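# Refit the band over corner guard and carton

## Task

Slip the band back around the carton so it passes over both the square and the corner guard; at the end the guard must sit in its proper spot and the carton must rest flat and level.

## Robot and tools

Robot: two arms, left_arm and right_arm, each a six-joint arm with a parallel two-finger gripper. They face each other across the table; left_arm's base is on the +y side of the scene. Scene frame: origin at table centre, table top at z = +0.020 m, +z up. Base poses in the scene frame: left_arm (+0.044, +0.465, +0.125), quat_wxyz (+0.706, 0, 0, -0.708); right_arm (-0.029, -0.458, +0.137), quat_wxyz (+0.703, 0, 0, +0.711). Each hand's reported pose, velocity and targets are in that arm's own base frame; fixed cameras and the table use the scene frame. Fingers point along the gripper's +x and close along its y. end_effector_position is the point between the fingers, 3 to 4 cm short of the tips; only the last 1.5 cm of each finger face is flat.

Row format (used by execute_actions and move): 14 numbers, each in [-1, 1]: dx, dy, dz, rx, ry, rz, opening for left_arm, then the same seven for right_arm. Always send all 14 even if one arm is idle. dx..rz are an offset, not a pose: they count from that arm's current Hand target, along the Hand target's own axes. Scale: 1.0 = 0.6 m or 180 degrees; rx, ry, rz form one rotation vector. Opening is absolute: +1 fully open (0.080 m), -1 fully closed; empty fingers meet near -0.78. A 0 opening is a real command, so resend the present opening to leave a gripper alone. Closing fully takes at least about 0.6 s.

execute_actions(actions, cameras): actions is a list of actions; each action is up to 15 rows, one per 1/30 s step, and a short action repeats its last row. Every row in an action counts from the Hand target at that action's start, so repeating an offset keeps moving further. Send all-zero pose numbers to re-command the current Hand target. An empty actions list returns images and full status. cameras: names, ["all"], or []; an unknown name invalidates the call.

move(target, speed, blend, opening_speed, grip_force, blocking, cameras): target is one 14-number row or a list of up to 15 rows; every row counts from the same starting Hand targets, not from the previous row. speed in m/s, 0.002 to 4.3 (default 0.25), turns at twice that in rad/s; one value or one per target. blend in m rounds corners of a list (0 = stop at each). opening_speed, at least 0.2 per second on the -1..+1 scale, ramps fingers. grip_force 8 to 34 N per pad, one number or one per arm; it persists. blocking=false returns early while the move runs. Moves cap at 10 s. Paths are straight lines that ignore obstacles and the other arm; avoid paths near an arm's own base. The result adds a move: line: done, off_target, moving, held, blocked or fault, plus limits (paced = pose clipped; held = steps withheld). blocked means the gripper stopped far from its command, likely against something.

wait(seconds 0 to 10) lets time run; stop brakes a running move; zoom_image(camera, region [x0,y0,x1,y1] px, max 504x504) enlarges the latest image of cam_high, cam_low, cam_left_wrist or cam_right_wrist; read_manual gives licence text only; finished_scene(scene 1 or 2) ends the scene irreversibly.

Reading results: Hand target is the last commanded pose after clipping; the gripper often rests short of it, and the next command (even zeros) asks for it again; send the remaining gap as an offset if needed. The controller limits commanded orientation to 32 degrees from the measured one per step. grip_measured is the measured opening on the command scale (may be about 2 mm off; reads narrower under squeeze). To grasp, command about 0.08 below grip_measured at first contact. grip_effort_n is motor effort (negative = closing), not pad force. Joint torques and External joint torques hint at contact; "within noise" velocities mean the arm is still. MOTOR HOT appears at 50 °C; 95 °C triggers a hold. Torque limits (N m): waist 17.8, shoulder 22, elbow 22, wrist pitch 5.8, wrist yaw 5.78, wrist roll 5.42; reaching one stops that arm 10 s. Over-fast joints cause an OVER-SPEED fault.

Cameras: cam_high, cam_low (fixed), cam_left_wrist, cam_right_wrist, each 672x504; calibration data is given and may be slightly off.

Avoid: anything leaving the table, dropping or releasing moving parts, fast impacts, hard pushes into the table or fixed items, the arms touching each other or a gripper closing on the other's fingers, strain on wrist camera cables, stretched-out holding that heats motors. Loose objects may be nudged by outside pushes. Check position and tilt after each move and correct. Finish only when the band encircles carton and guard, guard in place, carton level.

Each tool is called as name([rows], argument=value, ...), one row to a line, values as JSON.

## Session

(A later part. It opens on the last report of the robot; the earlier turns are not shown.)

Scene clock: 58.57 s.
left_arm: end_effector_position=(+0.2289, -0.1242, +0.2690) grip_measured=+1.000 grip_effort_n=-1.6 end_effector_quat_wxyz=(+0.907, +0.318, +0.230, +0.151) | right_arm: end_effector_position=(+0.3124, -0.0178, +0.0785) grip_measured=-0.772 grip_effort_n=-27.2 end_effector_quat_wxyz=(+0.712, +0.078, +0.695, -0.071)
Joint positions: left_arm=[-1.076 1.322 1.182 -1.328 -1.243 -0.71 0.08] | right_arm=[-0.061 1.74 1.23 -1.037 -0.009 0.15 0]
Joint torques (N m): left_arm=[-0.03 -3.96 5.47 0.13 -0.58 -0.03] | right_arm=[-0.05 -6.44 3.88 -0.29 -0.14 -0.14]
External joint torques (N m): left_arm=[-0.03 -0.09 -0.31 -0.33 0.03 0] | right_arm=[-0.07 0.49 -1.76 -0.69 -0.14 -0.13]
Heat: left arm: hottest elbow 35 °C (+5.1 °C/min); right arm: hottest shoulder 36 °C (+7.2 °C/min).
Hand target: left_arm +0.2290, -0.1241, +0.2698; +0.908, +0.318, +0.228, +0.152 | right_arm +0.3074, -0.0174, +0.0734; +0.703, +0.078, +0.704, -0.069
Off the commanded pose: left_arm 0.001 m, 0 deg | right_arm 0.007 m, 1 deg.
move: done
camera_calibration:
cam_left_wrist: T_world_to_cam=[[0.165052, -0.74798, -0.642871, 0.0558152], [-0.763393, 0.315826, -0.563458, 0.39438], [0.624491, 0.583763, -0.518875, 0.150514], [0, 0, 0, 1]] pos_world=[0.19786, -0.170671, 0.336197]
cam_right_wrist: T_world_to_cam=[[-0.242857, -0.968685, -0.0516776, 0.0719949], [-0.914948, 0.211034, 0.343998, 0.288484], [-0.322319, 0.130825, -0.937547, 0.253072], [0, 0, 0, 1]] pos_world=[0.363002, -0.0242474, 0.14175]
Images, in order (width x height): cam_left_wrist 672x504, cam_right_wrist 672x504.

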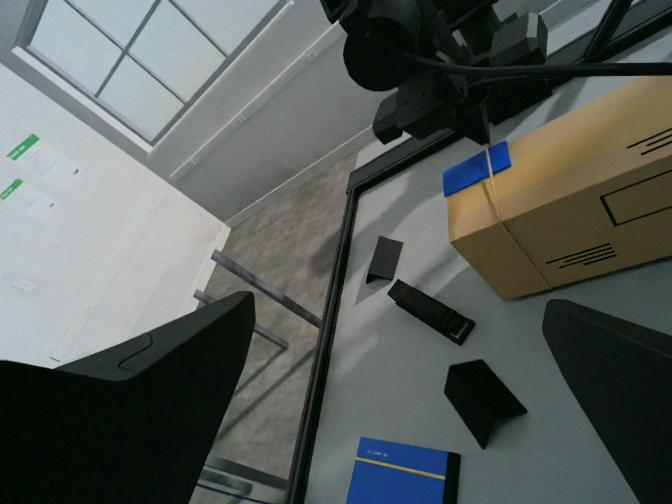

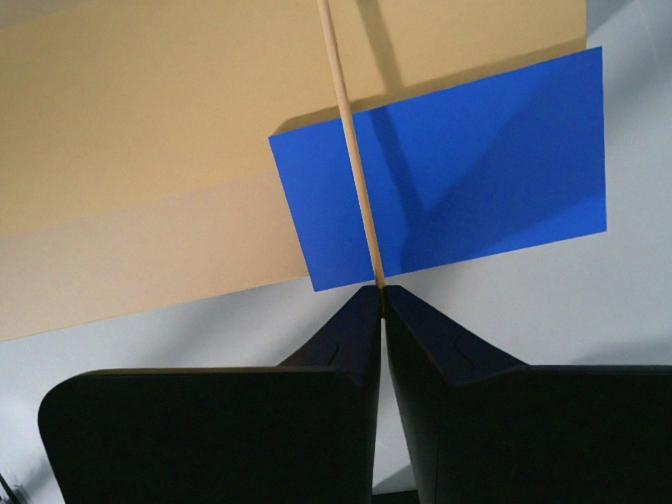

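move([
  [0,0,0,0,0,0,1, 0.008,0.0,-0.0005,0,0,0,-1],
  [0,0,0,0,0,0,1, 0.008,0.0,-0.0005,0,0,0,-0.62],
], speed=0.03, opening_speed=0.6, cameras=["cam_left_wrist","cam_right_wrist"])

Scene clock: 61.10 s.
left_arm: end_effector_position=(+0.2289, -0.1242, +0.2690) grip_measured=+1.000 grip_effort_n=-1.2 end_effector_quat_wxyz=(+0.907, +0.318, +0.230, +0.151) | right_arm: end_effector_position=(+0.3094, -0.0176, +0.0728) grip_measured=-0.625 grip_effort_n=18.8 end_effector_quat_wxyz=(+0.708, +0.078, +0.698, -0.071)
Joint positions: left_arm=[-1.076 1.322 1.182 -1.328 -1.243 -0.71 0.08] | right_arm=[-0.061 1.743 1.211 -1.024 -0.009 0.15 0.007]
Joint torques (N m): left_arm=[0.09 -4.04 5.46 0.14 -0.59 -0.04] | right_arm=[0 -6.28 4.32 0.15 -0.14 -0.13]
External joint torques (N m): left_arm=[0.07 -0.1 -0.31 -0.3 0.02 -0.01] | right_arm=[-0.05 0.58 -1.21 -0.21 -0.13 -0.12]
Heat: left arm: hottest elbow 35 °C (+4.1 °C/min); right arm: hottest shoulder 36 °C (+7.1 °C/min).
Hand target: left_arm +0.2290, -0.1241, +0.2698; +0.908, +0.318, +0.228, +0.152 | right_arm +0.3072, -0.0173, +0.0686; +0.703, +0.078, +0.704, -0.069
Off the commanded pose: left_arm 0.001 m, 0 deg | right_arm 0.005 m, 1 deg.
move: done
camera_calibration:
cam_left_wrist: T_world_to_cam=[[0.165052, -0.74798, -0.642871, 0.0558152], [-0.763393, 0.315826, -0.563458, 0.39438], [0.624491, 0.583763, -0.518875, 0.150514], [0, 0, 0, 1]] pos_world=[0.19786, -0.170671, 0.336197]
cam_right_wrist: T_world_to_cam=[[-0.243294, -0.968673, -0.0498152, 0.0711863], [-0.911365, 0.210717, 0.353572, 0.285755], [-0.331998, 0.131422, -0.93408, 0.249491], [0, 0, 0, 1]] pos_world=[0.360577, -0.0240458, 0.135556]
Images, in order (width x height): cam_left_wrist 672x504, cam_right_wrist 672x504.

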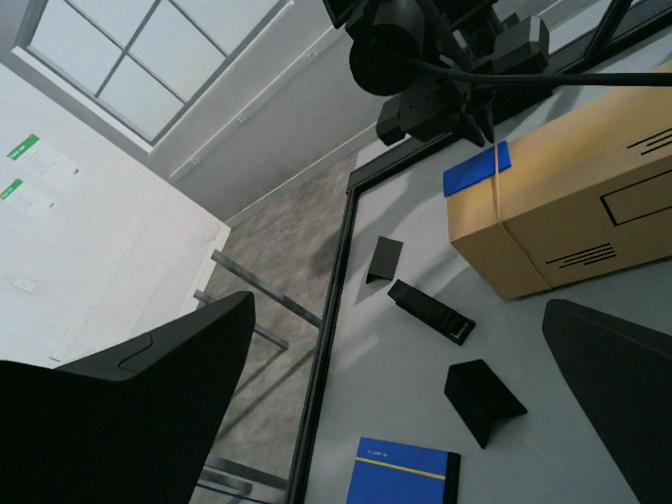

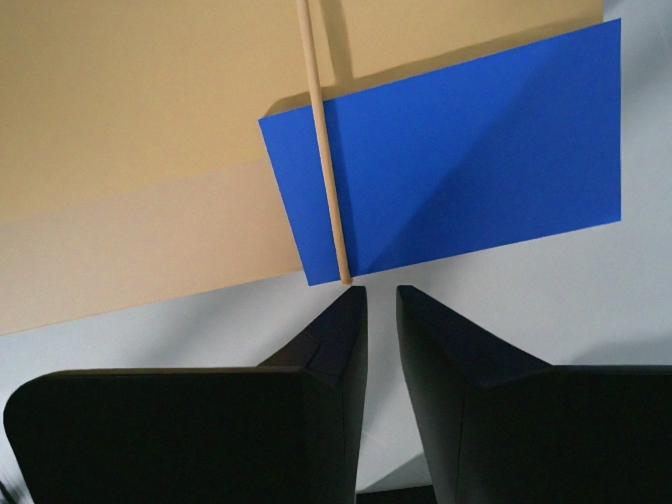

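move([
  [0,0,0,0,0,0,1, -0.06,0.0,0,0,0,0,-0.5],
  [0,0,0,0,0,0,1, -0.12,0.04,-0.14,0.07,-0.333,0,-0.5],
], speed=0.12, cameras=["cam_left_wrist","cam_right_wrist"])

Scene clock: 67.07 s.
left_arm: end_effector_position=(+0.2289, -0.1242, +0.2690) grip_measured=+1.000 grip_effort_n=-1.2 end_effector_quat_wxyz=(+0.907, +0.318, +0.230, +0.151) | right_arm: end_effector_position=(+0.2309, +0.0232, +0.1424) grip_measured=-0.504 grip_effort_n=19.3 end_effector_quat_wxyz=(+0.947, +0.104, +0.250, -0.172)
Joint positions: left_arm=[-1.076 1.322 1.182 -1.328 -1.243 -0.71 0.08] | right_arm=[0.536 0.733 0.431 -0.434 0.71 0.662 0.012]
Joint torques (N m): left_arm=[-0.04 -4.03 5.39 0.17 -0.59 -0.04] | right_arm=[0.24 -1.67 5.32 1.16 0.32 0.17]
External joint torques (N m): left_arm=[-0.06 -0.13 -0.38 -0.28 0.02 -0.01] | right_arm=[0.23 -0.67 -1.42 -0.18 0.02 0.17]
Heat: left arm: hottest elbow 36 °C (+5.1 °C/min); right arm: hottest shoulder 36 °C (+7.1 °C/min).
Hand target: left_arm +0.2290, -0.1241, +0.2698; +0.908, +0.318, +0.228, +0.152 | right_arm +0.2300, +0.0228, +0.1411; +0.947, +0.106, +0.248, -0.172
Off the commanded pose: left_arm 0.001 m, 0 deg | right_arm 0.002 m, 0 deg.
move: done
camera_calibration:
cam_left_wrist: T_world_to_cam=[[0.165052, -0.74798, -0.642871, 0.0558152], [-0.763393, 0.315826, -0.563458, 0.39438], [0.624491, 0.583763, -0.518875, 0.150514], [0, 0, 0, 1]] pos_world=[0.19786, -0.170671, 0.336197]
cam_right_wrist: T_world_to_cam=[[-0.360376, -0.919098, -0.159337, 0.136588], [-0.698824, 0.379158, -0.606535, 0.26488], [0.617879, -0.107232, -0.778927, 0.0471748], [0, 0, 0, 1]] pos_world=[0.205179, 0.0301651, 0.219168]
Images, in order (width x height): cam_left_wrist 672x504, cam_right_wrist 672x504.

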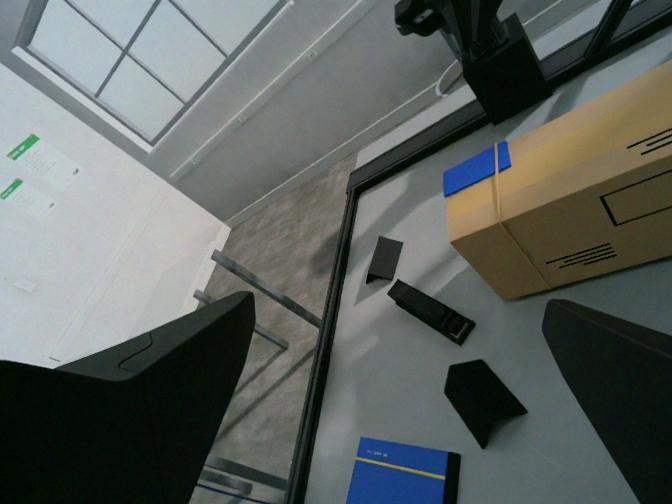

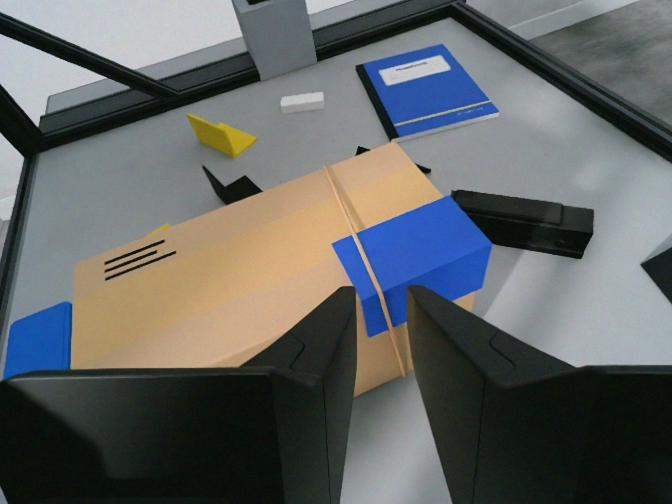

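move([
  [0,0,0,0,0,0,1, 0.001,-0.039,0.009,-0.0936,0.007,0.0885,0.8],
], speed=0.2, cameras=["cam_left_wrist","cam_right_wrist"])

Scene clock: 69.40 s.
left_arm: end_effector_position=(+0.2289, -0.1242, +0.2690) grip_measured=+1.000 grip_effort_n=-1.2 end_effector_quat_wxyz=(+0.907, +0.318, +0.230, +0.151) | right_arm: end_effector_position=(+0.2248, -0.0005, +0.1449) grip_measured=+0.796 grip_effort_n=19.3 end_effector_quat_wxyz=(+0.965, +0.004, +0.262, -0.002)
Joint positions: left_arm=[-1.076 1.322 1.182 -1.328 -1.243 -0.71 0.08] | right_arm=[-0.002 0.482 0.359 -0.408 0.001 0.007 0.071]
Joint torques (N m): left_arm=[0.03 -4.02 5.5 0.14 -0.61 -0.04] | right_arm=[-0.11 -0.6 5.68 1.13 -0.14 -0.17]
External joint torques (N m): left_arm=[0.02 -0.15 -0.26 -0.32 -0.01 -0.01] | right_arm=[-0.11 -0.45 -1.32 -0.51 -0.14 -0.17]
Heat: left arm: hottest elbow 36 °C (+4.0 °C/min); right arm: hottest shoulder 36 °C (+6.1 °C/min).
Hand target: left_arm +0.2290, -0.1241, +0.2698; +0.908, +0.318, +0.228, +0.152 | right_arm +0.2239, -0.0005, +0.1426; +0.965, +0.002, +0.264, -0.001
Off the commanded pose: left_arm 0.001 m, 0 deg | right_arm 0.002 m, 0 deg.
move: done
camera_calibration:
cam_left_wrist: T_world_to_cam=[[0.165052, -0.74798, -0.642871, 0.0558152], [-0.763393, 0.315826, -0.563458, 0.39438], [0.624491, 0.583763, -0.518875, 0.150514], [0, 0, 0, 1]] pos_world=[0.19786, -0.170671, 0.336197]
cam_right_wrist: T_world_to_cam=[[0.00907443, -0.998437, -0.0551431, 0.0148202], [-0.78615, 0.0269563, -0.617448, 0.292124], [0.61797, 0.0489538, -0.784676, 0.0512258], [0, 0, 0, 1]] pos_world=[0.197862, 0.00441475, 0.221384]
Images, in order (width x height): cam_left_wrist 672x504, cam_right_wrist 672x504.

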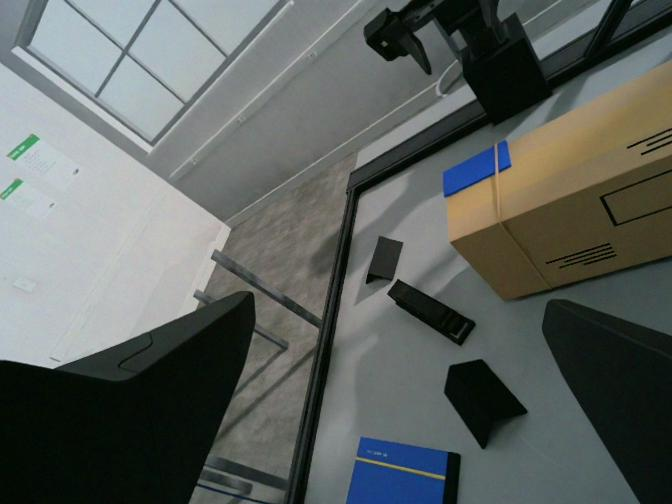

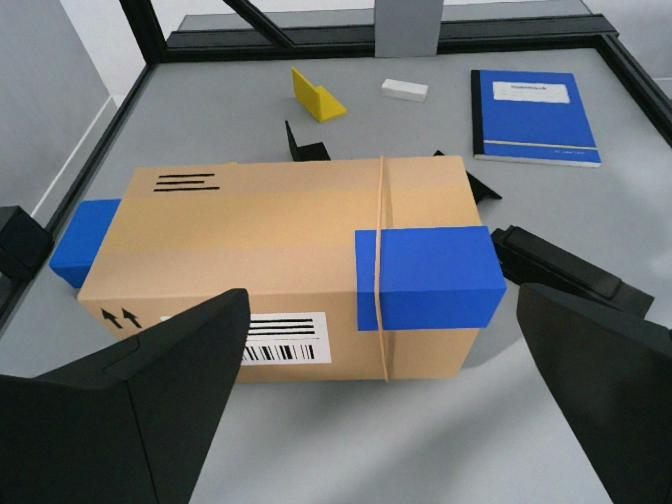

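zoom_image(camera="cam_right_wrist", region=[330, 130, 530, 400])

zoom_image(camera="cam_left_wrist", region=[420, 110, 600, 310])

Scaled by 1.867 from the camera's 672x504 image, which has a finer 960x720 frame.

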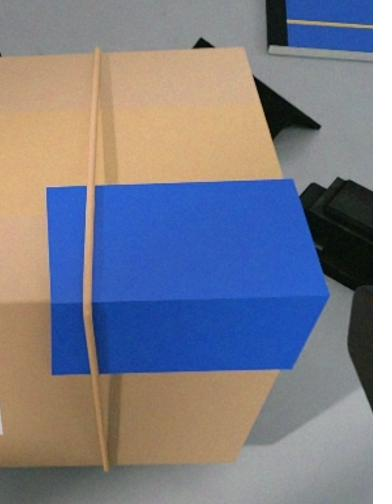

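Scaled by 2.520 from the camera's 672x504 image, which has a finer 960x720 frame.

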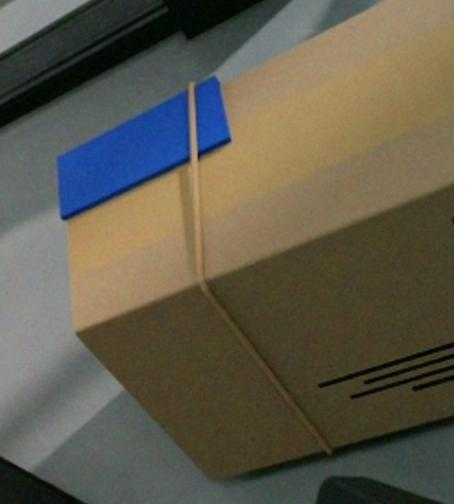

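move([
  [0,0,0,0,0,0,1, 0.1635,-0.019,0.0572,0,0.3305,0,-0.38],
], speed=0.15, cameras=["cam_right_wrist"])

Scene clock: 75.30 s.
left_arm: end_effector_position=(+0.2289, -0.1242, +0.2690) grip_measured=+1.000 grip_effort_n=-1.6 end_effector_quat_wxyz=(+0.907, +0.318, +0.230, +0.151) | right_arm: end_effector_position=(+0.3239, -0.0110, +0.1235) grip_measured=-0.376 grip_effort_n=-15.6 end_effector_quat_wxyz=(+0.708, +0.004, +0.706, +0.000)
Joint positions: left_arm=[-1.076 1.322 1.182 -1.328 -1.243 -0.71 0.08] | right_arm=[-0.036 1.769 1.447 -1.246 -0.005 -0.031 0.018]
Joint torques (N m): left_arm=[0.1 -3.89 5.41 0.13 -0.63 -0.05] | right_arm=[-0.12 -6.1 6.13 0.02 0.02 -0.17]
External joint torques (N m): left_arm=[0.11 -0.03 -0.34 -0.32 -0.03 -0.02] | right_arm=[-0.13 1.19 0.38 -0.33 0.03 -0.18]
Heat: left arm: hottest elbow 36 °C (+3.0 °C/min); right arm: hottest shoulder 35 °C (+4.0 °C/min).
Hand target: left_arm +0.2290, -0.1241, +0.2698; +0.908, +0.318, +0.228, +0.152 | right_arm +0.3258, -0.0120, +0.1223; +0.707, +0.002, +0.708, +0.000
Off the commanded pose: left_arm 0.001 m, 0 deg | right_arm 0.003 m, 0 deg.
move: done
camera_calibration:
cam_right_wrist: T_world_to_cam=[[-0.0401442, -0.998263, -0.0431264, 0.016742], [-0.931864, 0.0218285, 0.362152, 0.283244], [-0.360581, 0.0547262, -0.931121, 0.308791], [0, 0, 0, 1]] pos_world=[0.375961, -0.00636885, 0.185666]
Images, in order (width x height): cam_right_wrist 672x504.

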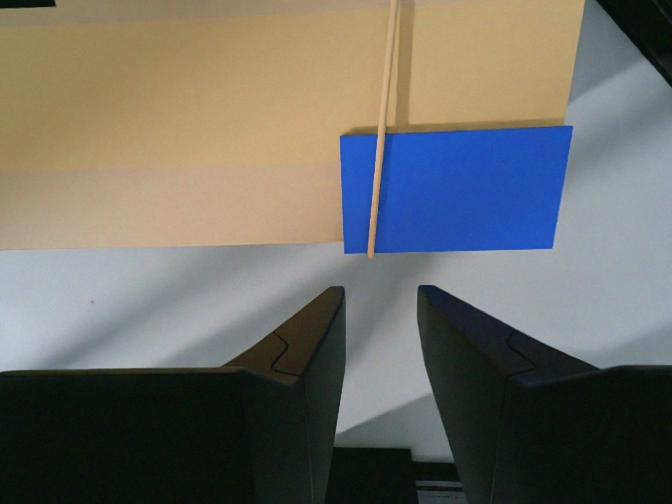

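move([
  [0,0,0,0,0,0,1, 0.079,0.0,0.002,0,0,0,-0.38],
], speed=0.08, cameras=["cam_right_wrist"])

move([
  [0,0,0,0,0,0,1, 0.013,0.0,0,0,0,0,-0.38],
], speed=0.03, cameras=[])

move([
  [0,0,0,0,0,0,1, 0.006,0.0,0,0,0,0,-0.38],
], speed=0.03, cameras=[])

Scene clock: 76.67 s.
left_arm: end_effector_position=(+0.2289, -0.1242, +0.2690) grip_measured=+1.000 grip_effort_n=-1.2 end_effector_quat_wxyz=(+0.907, +0.318, +0.230, +0.151) | right_arm: end_effector_position=(+0.3287, -0.0111, +0.0797) grip_measured=-0.376 grip_effort_n=-15.6 end_effector_quat_wxyz=(+0.712, +0.004, +0.703, +0.000)
Joint positions: left_arm=[-1.076 1.322 1.182 -1.328 -1.243 -0.71 0.08] | right_arm=[-0.036 1.807 1.317 -1.068 -0.005 -0.031 0.018]
Joint torques (N m): left_arm=[-0.03 -3.92 5.55 0.15 -0.59 -0.04] | right_arm=[-0.07 -6.88 4.25 0.29 0.02 -0.16]
External joint torques (N m): left_arm=[-0.01 -0.08 -0.16 -0.3 0.01 -0.01] | right_arm=[0.05 0.58 -1.41 -0.08 0.02 -0.16]
Heat: left arm: hottest elbow 36 °C (+3.0 °C/min); right arm: hottest shoulder 35 °C (+4.0 °C/min).
Hand target: left_arm +0.2290, -0.1241, +0.2698; +0.908, +0.318, +0.228, +0.152 | right_arm +0.3269, -0.0118, +0.0748; +0.707, +0.002, +0.708, +0.000
Off the commanded pose: left_arm 0.001 m, 0 deg | right_arm 0.005 m, 1 deg.
move: done
camera_calibration:
cam_right_wrist: T_world_to_cam=[[-0.039715, -0.998277, -0.0431911, 0.0146856], [-0.935275, 0.0219254, 0.353241, 0.305339], [-0.351685, 0.0544246, -0.934535, 0.267071], [0, 0, 0, 1]] pos_world=[0.380084, -0.00656963, 0.142363]
Images, in order (width x height): cam_right_wrist 672x504.

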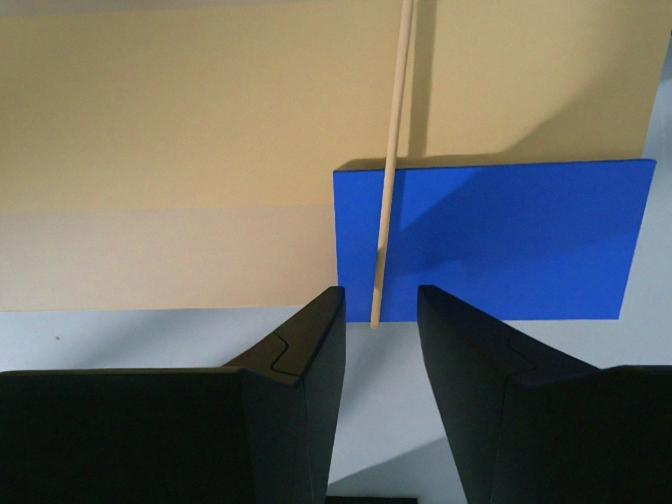

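Scene clock: 77.47 s.
left_arm: end_effector_position=(+0.2289, -0.1242, +0.2690) grip_measured=+1.000 grip_effort_n=-1.2 end_effector_quat_wxyz=(+0.907, +0.318, +0.230, +0.151) | right_arm: end_effector_position=(+0.3289, -0.0112, +0.0724) grip_measured=-0.376 grip_effort_n=-15.6 end_effector_quat_wxyz=(+0.712, +0.004, +0.702, +0.000)
Joint positions: left_arm=[-1.076 1.322 1.182 -1.328 -1.243 -0.71 0.08] | right_arm=[-0.036 1.813 1.295 -1.038 -0.005 -0.031 0.018]
Joint torques (N m): left_arm=[0.06 -4.08 5.42 0.16 -0.58 -0.07] | right_arm=[-0.06 -6.51 4.31 0.3 0.02 -0.16]
External joint torques (N m): left_arm=[0.05 -0.2 -0.33 -0.29 0.03 -0.04] | right_arm=[-0.1 0.92 -1.29 -0.08 0.03 -0.15]
Heat: left arm: hottest elbow 36 °C (+3.0 °C/min); right arm: hottest shoulder 35 °C (+4.0 °C/min).
Hand target: left_arm +0.2290, -0.1241, +0.2698; +0.908, +0.318, +0.228, +0.152 | right_arm +0.3269, -0.0118, +0.0671; +0.707, +0.002, +0.708, +0.000
Off the commanded pose: left_arm 0.001 m, 0 deg | right_arm 0.006 m, 1 deg.
move: done
No camera images: "cameras" was empty.

Scene clock: 78.17 s.
left_arm: end_effector_position=(+0.2289, -0.1242, +0.2690) grip_measured=+1.000 grip_effort_n=-1.6 end_effector_quat_wxyz=(+0.907, +0.318, +0.230, +0.151) | right_arm: end_effector_position=(+0.3287, -0.0112, +0.0709) grip_measured=-0.376 grip_effort_n=-15.1 end_effector_quat_wxyz=(+0.713, +0.003, +0.702, +0.000)
Joint positions: left_arm=[-1.076 1.322 1.182 -1.328 -1.243 -0.71 0.08] | right_arm=[-0.036 1.813 1.289 -1.031 -0.005 -0.031 0.018]
Joint torques (N m): left_arm=[0.11 -4.02 5.36 0.15 -0.58 -0.05] | right_arm=[-0.06 -6.15 3.88 0.68 0.01 -0.15]
External joint torques (N m): left_arm=[0.12 -0.12 -0.42 -0.31 0.03 -0.02] | right_arm=[-0.01 1.35 -1.73 0.31 0.01 -0.15]
Heat: left arm: hottest elbow 36 °C (+3.0 °C/min); right arm: hottest shoulder 35 °C (+3.0 °C/min).
Hand target: left_arm +0.2290, -0.1241, +0.2698; +0.908, +0.318, +0.228, +0.152 | right_arm +0.3268, -0.0118, +0.0634; +0.706, +0.002, +0.708, +0.000
Off the commanded pose: left_arm 0.001 m, 0 deg | right_arm 0.008 m, 1 deg.
move: done
No camera images: "cameras" was empty.

move([
  [0,0,0,0,0,0,1, 0.0,0.0,0,0,0,0,-1],
], speed=0.03, opening_speed=0.6, cameras=["cam_right_wrist"])

move([
  [0,0,0,0,0,0,1, -0.0227,0.0,0,0,0,0,-1],
  [0,0,0,0,0,0,1, -0.0227,0.0,-0.0447,0,0,0,-1],
], speed=0.06, cameras=["cam_left_wrist","cam_right_wrist"])

Scene clock: 79.73 s.
left_arm: end_effector_position=(+0.2289, -0.1242, +0.2690) grip_measured=+1.000 grip_effort_n=-0.7 end_effector_quat_wxyz=(+0.907, +0.318, +0.230, +0.151) | right_arm: end_effector_position=(+0.3299, -0.0124, +0.0709) grip_measured=-0.771 grip_effort_n=-29.5 end_effector_quat_wxyz=(+0.715, +0.003, +0.700, -0.002)
Joint positions: left_arm=[-1.076 1.322 1.182 -1.328 -1.243 -0.71 0.08] | right_arm=[-0.039 1.813 1.289 -1.025 -0.002 -0.031 0]
Joint torques (N m): left_arm=[0.01 -4 5.37 0.12 -0.59 -0.06] | right_arm=[0.13 -6.16 3.89 0.37 -0.07 -0.15]
External joint torques (N m): left_arm=[0.02 -0.15 -0.39 -0.34 0.01 -0.03] | right_arm=[0.05 1.33 -1.7 0 -0.06 -0.15]
Heat: left arm: hottest elbow 36 °C (+3.0 °C/min); right arm: hottest shoulder 35 °C (+3.0 °C/min).
Hand target: left_arm +0.2290, -0.1241, +0.2698; +0.908, +0.318, +0.228, +0.152 | right_arm +0.3269, -0.0118, +0.0634; +0.707, +0.002, +0.708, +0.000
Off the commanded pose: left_arm 0.001 m, 0 deg | right_arm 0.008 m, 1 deg.
move: done
camera_calibration:
cam_right_wrist: T_world_to_cam=[[-0.0416826, -0.998308, -0.040554, 0.0136508], [-0.938114, 0.0251377, 0.345413, 0.311216], [-0.343809, 0.0524419, -0.937574, 0.257054], [0, 0, 0, 1]] pos_world=[0.380902, -0.00767595, 0.134063]
Images, in order (width x height): cam_right_wrist 672x504.

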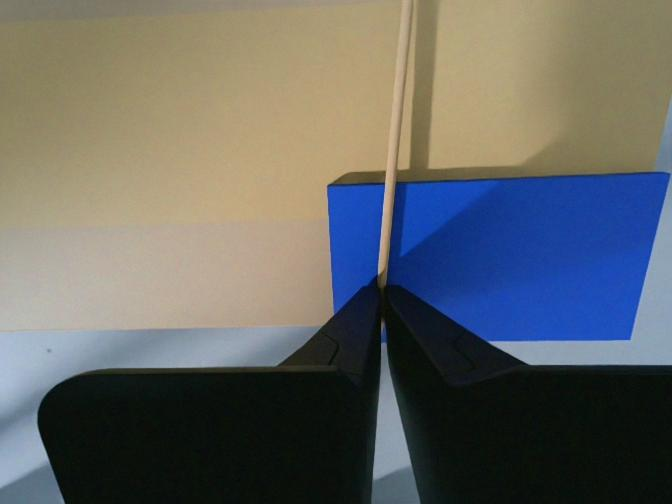

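Scene clock: 81.47 s.
left_arm: end_effector_position=(+0.2289, -0.1242, +0.2690) grip_measured=+1.000 grip_effort_n=-1.2 end_effector_quat_wxyz=(+0.907, +0.318, +0.230, +0.151) | right_arm: end_effector_position=(+0.3065, -0.0116, +0.0771) grip_measured=-0.772 grip_effort_n=-28.1 end_effector_quat_wxyz=(+0.711, +0.003, +0.703, -0.001)
Joint positions: left_arm=[-1.076 1.322 1.182 -1.328 -1.243 -0.71 0.08] | right_arm=[-0.039 1.729 1.213 -1.043 -0.003 -0.033 0]
Joint torques (N m): left_arm=[0.08 -4.02 5.58 0.14 -0.59 -0.05] | right_arm=[-0.07 -8.57 3.44 -0.49 -0.06 -0.17]
External joint torques (N m): left_arm=[0.05 -0.12 -0.2 -0.31 0.01 -0.01] | right_arm=[-0.1 -1.74 -2.2 -0.87 -0.05 -0.17]
Heat: left arm: hottest elbow 36 °C (+3.0 °C/min); right arm: hottest shoulder 35 °C (+2.0 °C/min).
Hand target: left_arm +0.2290, -0.1241, +0.2698; +0.908, +0.318, +0.228, +0.152 | right_arm +0.3001, -0.0118, +0.0772; +0.707, +0.002, +0.708, +0.000
Off the commanded pose: left_arm 0.001 m, 0 deg | right_arm 0.006 m, 1 deg.
move: done
camera_calibration:
cam_left_wrist: T_world_to_cam=[[0.165052, -0.74798, -0.642871, 0.0558152], [-0.763393, 0.315826, -0.563458, 0.39438], [0.624491, 0.583763, -0.518875, 0.150514], [0, 0, 0, 1]] pos_world=[0.19786, -0.170671, 0.336197]
cam_right_wrist: T_world_to_cam=[[-0.040574, -0.998339, -0.040906, 0.0133827], [-0.934555, 0.0234341, 0.355046, 0.285182], [-0.353497, 0.0526345, -0.933954, 0.257477], [0, 0, 0, 1]] pos_world=[0.358079, -0.00687468, 0.139766]
Images, in order (width x height): cam_left_wrist 672x504, cam_right_wrist 672x504.

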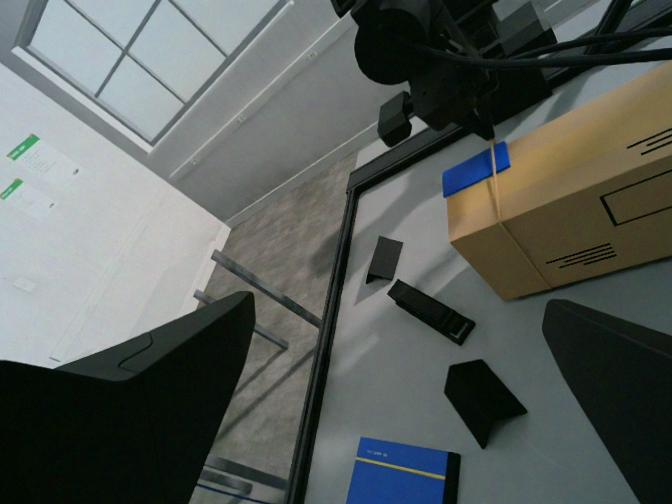

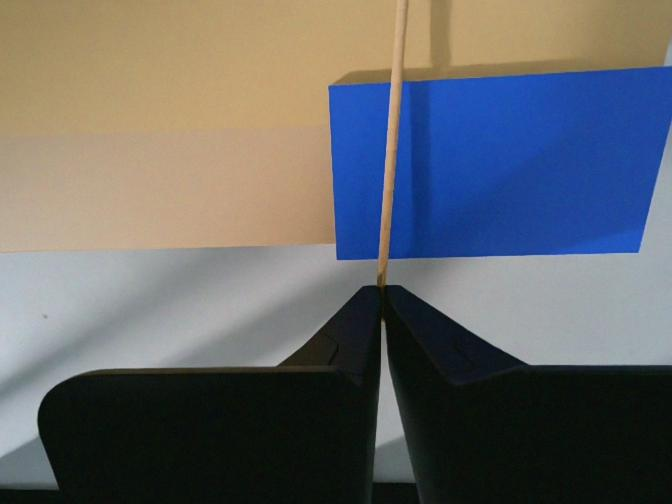

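move([
  [0,0,0,0,0,0,1, -0.032,0.0,-0.0285,0,0,0,-1],
  [0,0,0,0,0,0,1, -0.032,-0.0205,-0.0285,0,0,0,-1],
], speed=0.06, cameras=["cam_left_wrist","cam_right_wrist"])

Scene clock: 83.10 s.
left_arm: end_effector_position=(+0.2289, -0.1242, +0.2690) grip_measured=+1.000 grip_effort_n=-1.2 end_effector_quat_wxyz=(+0.907, +0.318, +0.230, +0.151) | right_arm: end_effector_position=(+0.2898, -0.0237, +0.0956) grip_measured=-0.772 grip_effort_n=-26.3 end_effector_quat_wxyz=(+0.712, +0.002, +0.702, -0.001)
Joint positions: left_arm=[-1.076 1.322 1.182 -1.328 -1.243 -0.71 0.08] | right_arm=[-0.083 1.651 1.2 -1.106 -0.003 -0.079 0]
Joint torques (N m): left_arm=[-0.1 -4.15 5.46 0.12 -0.6 -0.04] | right_arm=[-0.1 -8.08 4.03 -0.91 -0.05 -0.25]
External joint torques (N m): left_arm=[-0.1 -0.25 -0.29 -0.32 0 -0.01] | right_arm=[-0.07 -1.8 -1.68 -1.29 -0.04 -0.25]
Heat: left arm: hottest elbow 36 °C (+3.0 °C/min); right arm: hottest shoulder 35 °C (+2.0 °C/min).
Hand target: left_arm +0.2290, -0.1241, +0.2698; +0.908, +0.318, +0.228, +0.152 | right_arm +0.2831, -0.0241, +0.0963; +0.707, +0.002, +0.708, +0.000
Off the commanded pose: left_arm 0.001 m, 0 deg | right_arm 0.007 m, 1 deg.
move: done
camera_calibration:
cam_left_wrist: T_world_to_cam=[[0.165052, -0.74798, -0.642871, 0.0558152], [-0.763393, 0.315826, -0.563458, 0.39438], [0.624491, 0.583763, -0.518875, 0.150514], [0, 0, 0, 1]] pos_world=[0.19786, -0.170671, 0.336197]
cam_right_wrist: T_world_to_cam=[[-0.03857, -0.998446, -0.0402247, 0.000681591], [-0.935581, 0.0219431, 0.35243, 0.263939], [-0.350999, 0.0512267, -0.934973, 0.268733], [0, 0, 0, 1]] pos_world=[0.341288, -0.0188774, 0.158266]
Images, in order (width x height): cam_left_wrist 672x504, cam_right_wrist 672x504.

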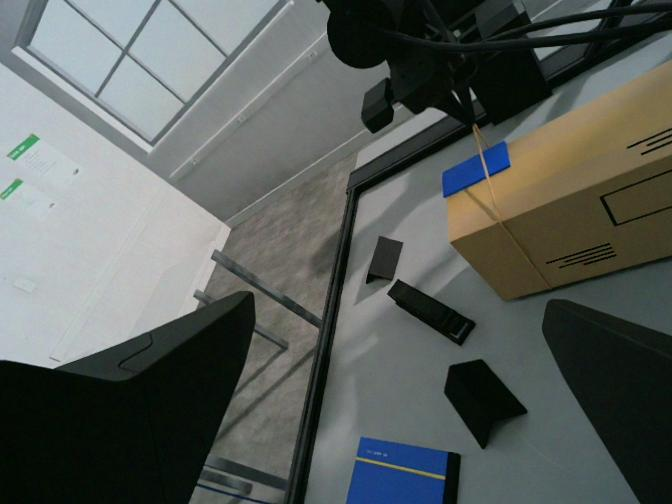

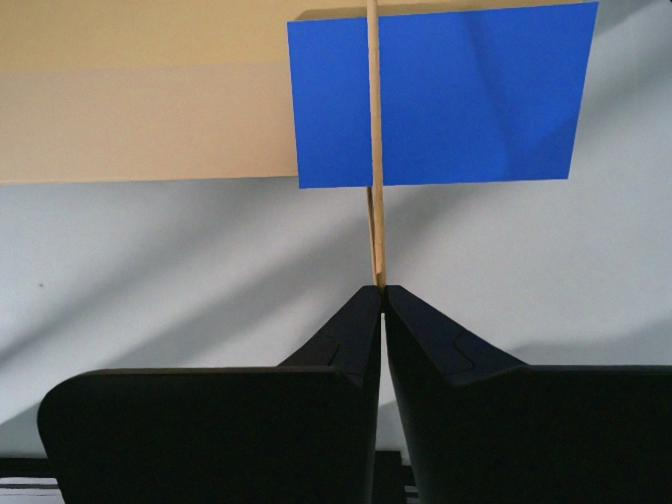

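move([
  [0,0,0,0,0,0,1, 0,0,0.0411,0,0,0,-1],
  [0,0,0,0,0,0,1, 0.046,0,0.0405,0,0,0,-1],
], speed=0.06, cameras=["cam_left_wrist","cam_right_wrist"])

Scene clock: 85.13 s.
left_arm: end_effector_position=(+0.2289, -0.1242, +0.2690) grip_measured=+1.000 grip_effort_n=-1.6 end_effector_quat_wxyz=(+0.907, +0.318, +0.230, +0.151) | right_arm: end_effector_position=(+0.3127, -0.0250, +0.0746) grip_measured=-0.772 grip_effort_n=-26.3 end_effector_quat_wxyz=(+0.717, +0.001, +0.698, -0.001)
Joint positions: left_arm=[-1.076 1.322 1.182 -1.328 -1.243 -0.71 0.08] | right_arm=[-0.081 1.745 1.22 -1.019 -0.003 -0.079 0]
Joint torques (N m): left_arm=[0.13 -3.83 5.51 0.15 -0.61 -0.04] | right_arm=[0.17 -6.26 3.67 -0.25 -0.06 0.03]
External joint torques (N m): left_arm=[0.13 0.08 -0.27 -0.29 0.01 0] | right_arm=[0.14 0.71 -1.99 -0.66 -0.04 0.03]
Heat: left arm: hottest elbow 36 °C (+2.0 °C/min); right arm: hottest shoulder 35 °C (+1.0 °C/min).
Hand target: left_arm +0.2290, -0.1241, +0.2698; +0.908, +0.318, +0.228, +0.152 | right_arm +0.3073, -0.0241, +0.0687; +0.707, +0.002, +0.708, +0.000
Off the commanded pose: left_arm 0.001 m, 0 deg | right_arm 0.008 m, 2 deg.
move: done
camera_calibration:
cam_left_wrist: T_world_to_cam=[[0.165052, -0.74798, -0.642871, 0.0558152], [-0.763393, 0.315826, -0.563458, 0.39438], [0.624491, 0.583763, -0.518875, 0.150514], [0, 0, 0, 1]] pos_world=[0.19786, -0.170671, 0.336197]
cam_right_wrist: T_world_to_cam=[[-0.0361759, -0.998557, -0.0396895, -0.00133269], [-0.940199, 0.0205476, 0.340004, 0.295098], [-0.338698, 0.049616, -0.939586, 0.253674], [0, 0, 0, 1]] pos_world=[0.363322, -0.0199807, 0.137961]
Images, in order (width x height): cam_left_wrist 672x504, cam_right_wrist 672x504.

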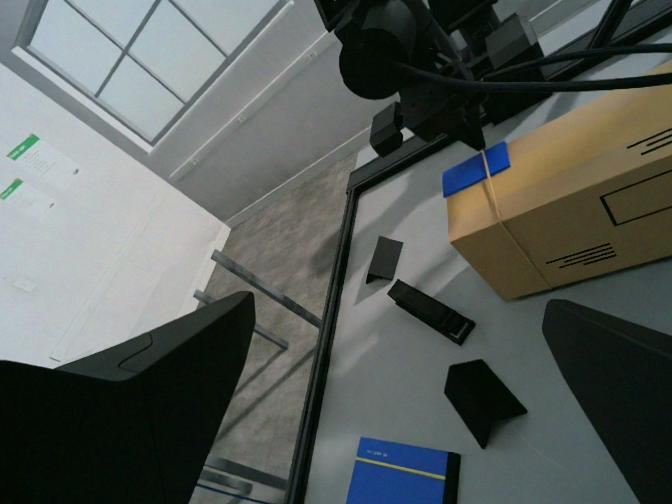

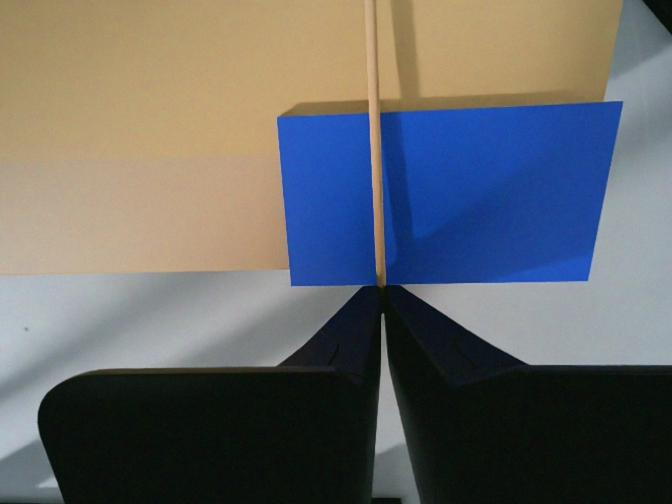

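move([
  [0,0,0,0,0,0,1, 0.004,0,-0.001,0,0,0,-1],
], speed=0.03, cameras=[])

move([
  [0,0,0,0,0,0,1, 0,0,0,0,0,0,-0.7],
], speed=0.03, opening_speed=0.4, cameras=["cam_right_wrist"])

Scene clock: 85.97 s.
left_arm: end_effector_position=(+0.2289, -0.1242, +0.2690) grip_measured=+1.000 grip_effort_n=-1.2 end_effector_quat_wxyz=(+0.907, +0.318, +0.230, +0.151) | right_arm: end_effector_position=(+0.3124, -0.0250, +0.0725) grip_measured=-0.772 grip_effort_n=-26.3 end_effector_quat_wxyz=(+0.717, +0.001, +0.697, -0.001)
Joint positions: left_arm=[-1.076 1.322 1.182 -1.328 -1.243 -0.71 0.08] | right_arm=[-0.081 1.745 1.212 -1.009 -0.003 -0.079 0]
Joint torques (N m): left_arm=[0.01 -3.88 5.42 0.14 -0.61 -0.04] | right_arm=[0.15 -6.23 3.68 -0.23 -0.05 0.02]
External joint torques (N m): left_arm=[0.01 0.02 -0.37 -0.32 0 0] | right_arm=[0.19 0.66 -1.87 -0.61 -0.04 0.02]
Heat: left arm: hottest elbow 36 °C (+2.0 °C/min); right arm: hottest shoulder 35 °C (+1.0 °C/min).
Hand target: left_arm +0.2290, -0.1241, +0.2698; +0.908, +0.318, +0.228, +0.152 | right_arm +0.3066, -0.0241, +0.0663; +0.707, +0.002, +0.708, +0.000
Off the commanded pose: left_arm 0.001 m, 0 deg | right_arm 0.008 m, 2 deg.
move: done
No camera images: "cameras" was empty.

Scene clock: 86.47 s.
left_arm: end_effector_position=(+0.2289, -0.1242, +0.2690) grip_measured=+1.000 grip_effort_n=-1.2 end_effector_quat_wxyz=(+0.907, +0.318, +0.230, +0.151) | right_arm: end_effector_position=(+0.3089, -0.0247, +0.0705) grip_measured=-0.704 grip_effort_n=19.3 end_effector_quat_wxyz=(+0.712, +0.001, +0.702, +0.000)
Joint positions: left_arm=[-1.076 1.322 1.182 -1.328 -1.243 -0.71 0.08] | right_arm=[-0.081 1.746 1.205 -1.016 -0.003 -0.079 0.003]
Joint torques (N m): left_arm=[0.02 -3.94 5.38 0.1 -0.61 -0.08] | right_arm=[0.14 -6.25 4.57 0.14 -0.06 0.02]
External joint torques (N m): left_arm=[0.02 -0.07 -0.38 -0.35 -0.01 -0.05] | right_arm=[0.12 0.68 -1.02 -0.23 -0.04 0.02]
Heat: left arm: hottest elbow 36 °C (+2.0 °C/min); right arm: hottest shoulder 35 °C (+0.0 °C/min).
Hand target: left_arm +0.2290, -0.1241, +0.2698; +0.908, +0.318, +0.228, +0.152 | right_arm +0.3067, -0.0241, +0.0663; +0.707, +0.002, +0.708, +0.000
Off the commanded pose: left_arm 0.001 m, 0 deg | right_arm 0.005 m, 1 deg.
move: done
camera_calibration:
cam_right_wrist: T_world_to_cam=[[-0.036626, -0.99852, -0.0402043, -0.00119516], [-0.935734, 0.0201449, 0.35213, 0.290608], [-0.350799, 0.0505176, -0.935087, 0.252003], [0, 0, 0, 1]] pos_world=[0.36029, -0.0197783, 0.133266]
Images, in order (width x height): cam_right_wrist 672x504.

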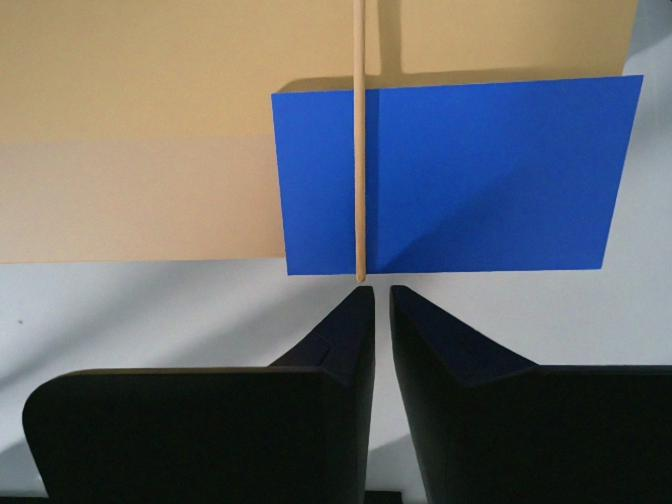

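move([
  [0,0,0,0,0,0,1, -0.033,0,0,0,0,0,-0.7],
  [0,0,0,0,0,0,1, -0.033,0.009,0.0335,0,0,0,-0.38],
], speed=0.08, cameras=["cam_right_wrist"])

Scene clock: 88.87 s.
left_arm: end_effector_position=(+0.2289, -0.1242, +0.2690) grip_measured=+1.000 grip_effort_n=-1.2 end_effector_quat_wxyz=(+0.907, +0.318, +0.230, +0.151) | right_arm: end_effector_position=(+0.3249, -0.0194, +0.0873) grip_measured=-0.385 grip_effort_n=19.3 end_effector_quat_wxyz=(+0.708, +0.000, +0.706, +0.002)
Joint positions: left_arm=[-1.076 1.322 1.182 -1.328 -1.243 -0.71 0.08] | right_arm=[-0.061 1.795 1.334 -1.107 -0.003 -0.063 0.018]
Joint torques (N m): left_arm=[-0.07 -3.92 5.36 0.15 -0.58 -0.03] | right_arm=[0.23 -6.47 6 0 -0.06 0.18]
External joint torques (N m): left_arm=[-0.07 0 -0.41 -0.29 0.03 0.01] | right_arm=[0.23 0.98 0.32 -0.34 -0.05 0.19]
Heat: left arm: hottest elbow 36 °C (+2.0 °C/min); right arm: hottest shoulder 35 °C (+0.0 °C/min).
Hand target: left_arm +0.2290, -0.1241, +0.2698; +0.908, +0.318, +0.228, +0.152 | right_arm +0.3268, -0.0188, +0.0861; +0.707, +0.002, +0.708, +0.000
Off the commanded pose: left_arm 0.001 m, 0 deg | right_arm 0.002 m, 0 deg.
move: done
camera_calibration:
cam_right_wrist: T_world_to_cam=[[-0.0325263, -0.998639, -0.0407793, 0.00409822], [-0.931862, 0.0155495, 0.36248, 0.297325], [-0.361352, 0.0497908, -0.931099, 0.2761], [0, 0, 0, 1]] pos_world=[0.376968, -0.0142779, 0.149469]
Images, in order (width x height): cam_right_wrist 672x504.

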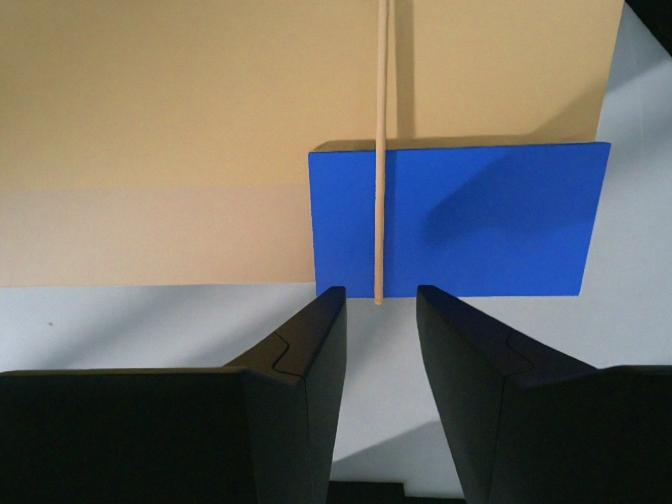

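move([
  [0,0,0,0,0,0,1, -0.05,0,0,0,0,0,-0.38],
  [0,0,0,0,0,0,1, -0.05,-0.1387,0.0137,0,0,0,-1],
  [0,0,0,0,0,0,1, 0.012,-0.1387,0.0137,0,0,0,-1],
], speed=0.15, cameras=["cam_right_wrist","cam_left_wrist"])

Scene clock: 94.50 s.
left_arm: end_effector_position=(+0.2289, -0.1242, +0.2690) grip_measured=+1.000 grip_effort_n=-1.2 end_effector_quat_wxyz=(+0.907, +0.318, +0.230, +0.151) | right_arm: end_effector_position=(+0.3363, -0.1028, +0.0838) grip_measured=-0.774 grip_effort_n=-15.6 end_effector_quat_wxyz=(+0.711, +0.002, +0.703, -0.003)
Joint positions: left_arm=[-1.076 1.322 1.182 -1.328 -1.243 -0.71 0.08] | right_arm=[-0.298 1.887 1.438 -1.109 -0.002 -0.289 0]
Joint torques (N m): left_arm=[0.14 -4 5.43 0.14 -0.58 -0.01] | right_arm=[0.1 -7.33 4.37 0.23 -0.07 -0.17]
External joint torques (N m): left_arm=[0.13 -0.08 -0.34 -0.31 0.03 0.02] | right_arm=[0.15 0.75 -1.32 -0.14 -0.05 -0.17]
Heat: left arm: hottest elbow 36 °C (+2.0 °C/min); right arm: hottest shoulder 35 °C (-1.0 °C/min).
Hand target: left_arm +0.2290, -0.1241, +0.2698; +0.908, +0.318, +0.228, +0.152 | right_arm +0.3348, -0.1020, +0.0786; +0.707, +0.002, +0.708, +0.000
Off the commanded pose: left_arm 0.001 m, 0 deg | right_arm 0.005 m, 1 deg.
move: done
camera_calibration:
cam_left_wrist: T_world_to_cam=[[0.165052, -0.74798, -0.642871, 0.0558152], [-0.763393, 0.315826, -0.563458, 0.39438], [0.624491, 0.583763, -0.518875, 0.150514], [0, 0, 0, 1]] pos_world=[0.19786, -0.170671, 0.336197]
cam_right_wrist: T_world_to_cam=[[-0.0425295, -0.998413, -0.0369152, -0.0759291], [-0.935027, 0.0267567, 0.353566, 0.31342], [-0.352017, 0.0495537, -0.934681, 0.278263], [0, 0, 0, 1]] pos_world=[0.38778, -0.0979837, 0.14647]
Images, in order (width x height): cam_left_wrist 672x504, cam_right_wrist 672x504.

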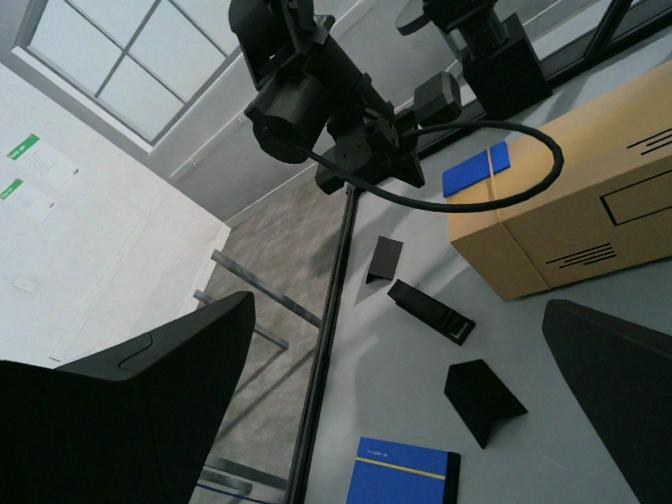

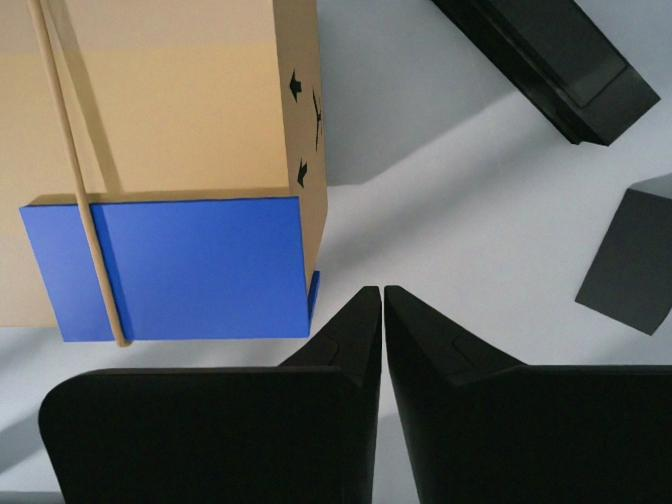

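move([
  [0,0,0,0,0,0,1, 0.0245,0,0,0,0,0,-1],
], speed=0.05, cameras=[])

Scene clock: 95.47 s.
left_arm: end_effector_position=(+0.2289, -0.1242, +0.2690) grip_measured=+1.000 grip_effort_n=-1.6 end_effector_quat_wxyz=(+0.907, +0.318, +0.230, +0.151) | right_arm: end_effector_position=(+0.3366, -0.1029, +0.0697) grip_measured=-0.774 grip_effort_n=-15.6 end_effector_quat_wxyz=(+0.712, +0.002, +0.702, -0.004)
Joint positions: left_arm=[-1.076 1.322 1.182 -1.328 -1.243 -0.71 0.08] | right_arm=[-0.298 1.9 1.397 -1.054 -0.002 -0.289 0]
Joint torques (N m): left_arm=[-0.21 -3.92 5.43 0.14 -0.58 -0.06] | right_arm=[0.13 -7.28 4.29 0.31 -0.08 -0.16]
External joint torques (N m): left_arm=[-0.2 -0.07 -0.32 -0.31 0.02 -0.03] | right_arm=[0.12 0.84 -1.35 -0.07 -0.05 -0.16]
Heat: left arm: hottest elbow 36 °C (+2.0 °C/min); right arm: hottest shoulder 35 °C (-1.0 °C/min).
Hand target: left_arm +0.2290, -0.1241, +0.2698; +0.908, +0.318, +0.228, +0.152 | right_arm +0.3348, -0.1020, +0.0640; +0.707, +0.002, +0.708, +0.000
Off the commanded pose: left_arm 0.001 m, 0 deg | right_arm 0.006 m, 1 deg.
move: done
No camera images: "cameras" was empty.

move([
  [0,0,0,0,0,0,1, 0.0,0.022,0,0,0,0,-1],
], speed=0.05, cameras=["cam_right_wrist"])

Scene clock: 96.40 s.
left_arm: end_effector_position=(+0.2289, -0.1242, +0.2690) grip_measured=+1.000 grip_effort_n=-1.6 end_effector_quat_wxyz=(+0.907, +0.318, +0.230, +0.151) | right_arm: end_effector_position=(+0.3363, -0.0900, +0.0655) grip_measured=-0.774 grip_effort_n=-15.6 end_effector_quat_wxyz=(+0.708, +0.000, +0.706, +0.001)
Joint positions: left_arm=[-1.076 1.322 1.182 -1.328 -1.243 -0.71 0.08] | right_arm=[-0.262 1.9 1.38 -1.049 -0.002 -0.265 0]
Joint torques (N m): left_arm=[0.03 -4.18 5.38 0.13 -0.61 -0.04] | right_arm=[0.12 -8.64 4.22 0.27 -0.07 0.18]
External joint torques (N m): left_arm=[0.07 -0.29 -0.4 -0.32 0 -0.01] | right_arm=[0.24 -0.57 -1.35 -0.08 -0.06 0.18]
Heat: left arm: hottest elbow 36 °C (+2.0 °C/min); right arm: hottest shoulder 35 °C (-1.0 °C/min).
Hand target: left_arm +0.2290, -0.1241, +0.2698; +0.908, +0.318, +0.228, +0.152 | right_arm +0.3349, -0.0889, +0.0640; +0.707, +0.002, +0.707, +0.000
Off the commanded pose: left_arm 0.001 m, 0 deg | right_arm 0.002 m, 0 deg.
move: done
camera_calibration:
cam_right_wrist: T_world_to_cam=[[-0.0326188, -0.998685, -0.0395593, -0.0669546], [-0.931702, 0.0160574, 0.362867, 0.316913], [-0.361755, 0.0486938, -0.931001, 0.26339], [0, 0, 0, 1]] pos_world=[0.388367, -0.0847808, 0.127571]
Images, in order (width x height): cam_right_wrist 672x504.

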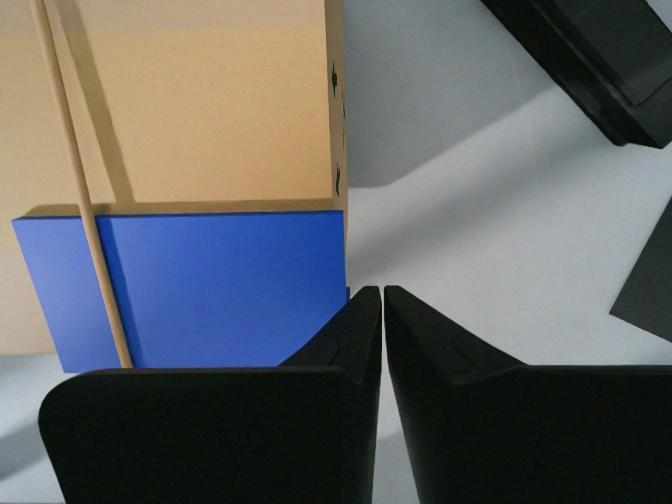

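move([
  [0,0,0,0,0,0,1, -0.0075,0.0,0,0,0,0,-1],
], speed=0.04, cameras=[])

Scene clock: 97.27 s.
left_arm: end_effector_position=(+0.2289, -0.1242, +0.2690) grip_measured=+1.000 grip_effort_n=-1.2 end_effector_quat_wxyz=(+0.907, +0.318, +0.230, +0.151) | right_arm: end_effector_position=(+0.3336, -0.0893, +0.0654) grip_measured=-0.774 grip_effort_n=-15.6 end_effector_quat_wxyz=(+0.704, +0.001, +0.711, +0.002)
Joint positions: left_arm=[-1.076 1.322 1.182 -1.328 -1.243 -0.71 0.08] | right_arm=[-0.262 1.9 1.379 -1.061 -0.002 -0.265 0]
Joint torques (N m): left_arm=[-0.05 -3.99 5.47 0.15 -0.64 -0.03] | right_arm=[0.2 -9.16 5.44 -0.04 -0.08 0.18]
External joint torques (N m): left_arm=[-0.06 -0.04 -0.34 -0.3 -0.03 0] | right_arm=[0.2 -1.09 -0.08 -0.35 -0.06 0.18]
Heat: left arm: hottest elbow 36 °C (+2.0 °C/min); right arm: hottest shoulder 35 °C (-1.0 °C/min).
Hand target: left_arm +0.2290, -0.1241, +0.2698; +0.908, +0.318, +0.228, +0.152 | right_arm +0.3348, -0.0889, +0.0684; +0.707, +0.002, +0.708, +0.000
Off the commanded pose: left_arm 0.001 m, 0 deg | right_arm 0.003 m, 1 deg.
move: done
No camera images: "cameras" was empty.

move([
  [0,0,0,0,0,0,1, -0.006,0.0,0,0,0,0,-1],
], speed=0.04, cameras=[])

Scene clock: 98.07 s.
left_arm: end_effector_position=(+0.2289, -0.1242, +0.2690) grip_measured=+1.000 grip_effort_n=-0.7 end_effector_quat_wxyz=(+0.907, +0.318, +0.230, +0.151) | right_arm: end_effector_position=(+0.3324, -0.0890, +0.0668) grip_measured=-0.774 grip_effort_n=-15.6 end_effector_quat_wxyz=(+0.701, +0.002, +0.713, +0.003)
Joint positions: left_arm=[-1.076 1.322 1.182 -1.328 -1.243 -0.71 0.08] | right_arm=[-0.262 1.9 1.385 -1.074 -0.002 -0.265 0]
Joint torques (N m): left_arm=[-0.11 -3.98 5.52 0.12 -0.62 -0.03] | right_arm=[0.19 -9.62 5.88 -0.04 -0.08 0.17]
External joint torques (N m): left_arm=[-0.09 -0.13 -0.23 -0.34 -0.02 0.01] | right_arm=[0.19 -1.55 0.32 -0.36 -0.06 0.17]
Heat: left arm: hottest elbow 36 °C (+2.0 °C/min); right arm: hottest shoulder 36 °C (+0.0 °C/min).
Hand target: left_arm +0.2290, -0.1241, +0.2698; +0.908, +0.318, +0.228, +0.152 | right_arm +0.3348, -0.0889, +0.0721; +0.707, +0.002, +0.708, +0.000
Off the commanded pose: left_arm 0.001 m, 0 deg | right_arm 0.006 m, 1 deg.
move: done
No camera images: "cameras" was empty.

move([
  [0,0,0,0,0,0,1, -0.004,0.003,0,0,0,0,-1],
], speed=0.04, cameras=["cam_right_wrist"])

Scene clock: 98.83 s.
left_arm: end_effector_position=(+0.2289, -0.1242, +0.2690) grip_measured=+1.000 grip_effort_n=-1.6 end_effector_quat_wxyz=(+0.907, +0.318, +0.230, +0.151) | right_arm: end_effector_position=(+0.3323, -0.0873, +0.0683) grip_measured=-0.774 grip_effort_n=-15.6 end_effector_quat_wxyz=(+0.700, +0.002, +0.714, +0.003)
Joint positions: left_arm=[-1.076 1.322 1.182 -1.328 -1.243 -0.71 0.08] | right_arm=[-0.258 1.898 1.389 -1.083 -0.002 -0.26 0]
Joint torques (N m): left_arm=[-0.05 -4.09 5.59 0.13 -0.61 -0.05] | right_arm=[0.25 -9.86 5.87 -0.03 -0.08 0.19]
External joint torques (N m): left_arm=[-0.05 -0.19 -0.18 -0.32 0 -0.02] | right_arm=[0.25 -1.75 0.32 -0.32 -0.06 0.19]
Heat: left arm: hottest elbow 36 °C (+2.0 °C/min); right arm: hottest shoulder 36 °C (+0.0 °C/min).
Hand target: left_arm +0.2290, -0.1241, +0.2698; +0.908, +0.318, +0.228, +0.152 | right_arm +0.3348, -0.0870, +0.0744; +0.707, +0.002, +0.708, +0.000
Off the commanded pose: left_arm 0.001 m, 0 deg | right_arm 0.007 m, 1 deg.
move: done
camera_calibration:
cam_right_wrist: T_world_to_cam=[[-0.0339451, -0.998424, -0.0446893, -0.0634661], [-0.923404, 0.0142262, 0.383565, 0.307757], [-0.382325, 0.0542865, -0.922432, 0.271192], [0, 0, 0, 1]] pos_world=[0.385713, -0.0824663, 0.129275]
Images, in order (width x height): cam_right_wrist 672x504.

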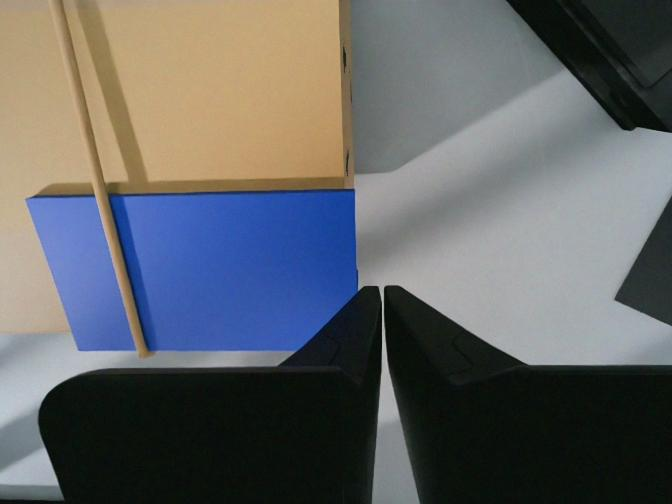

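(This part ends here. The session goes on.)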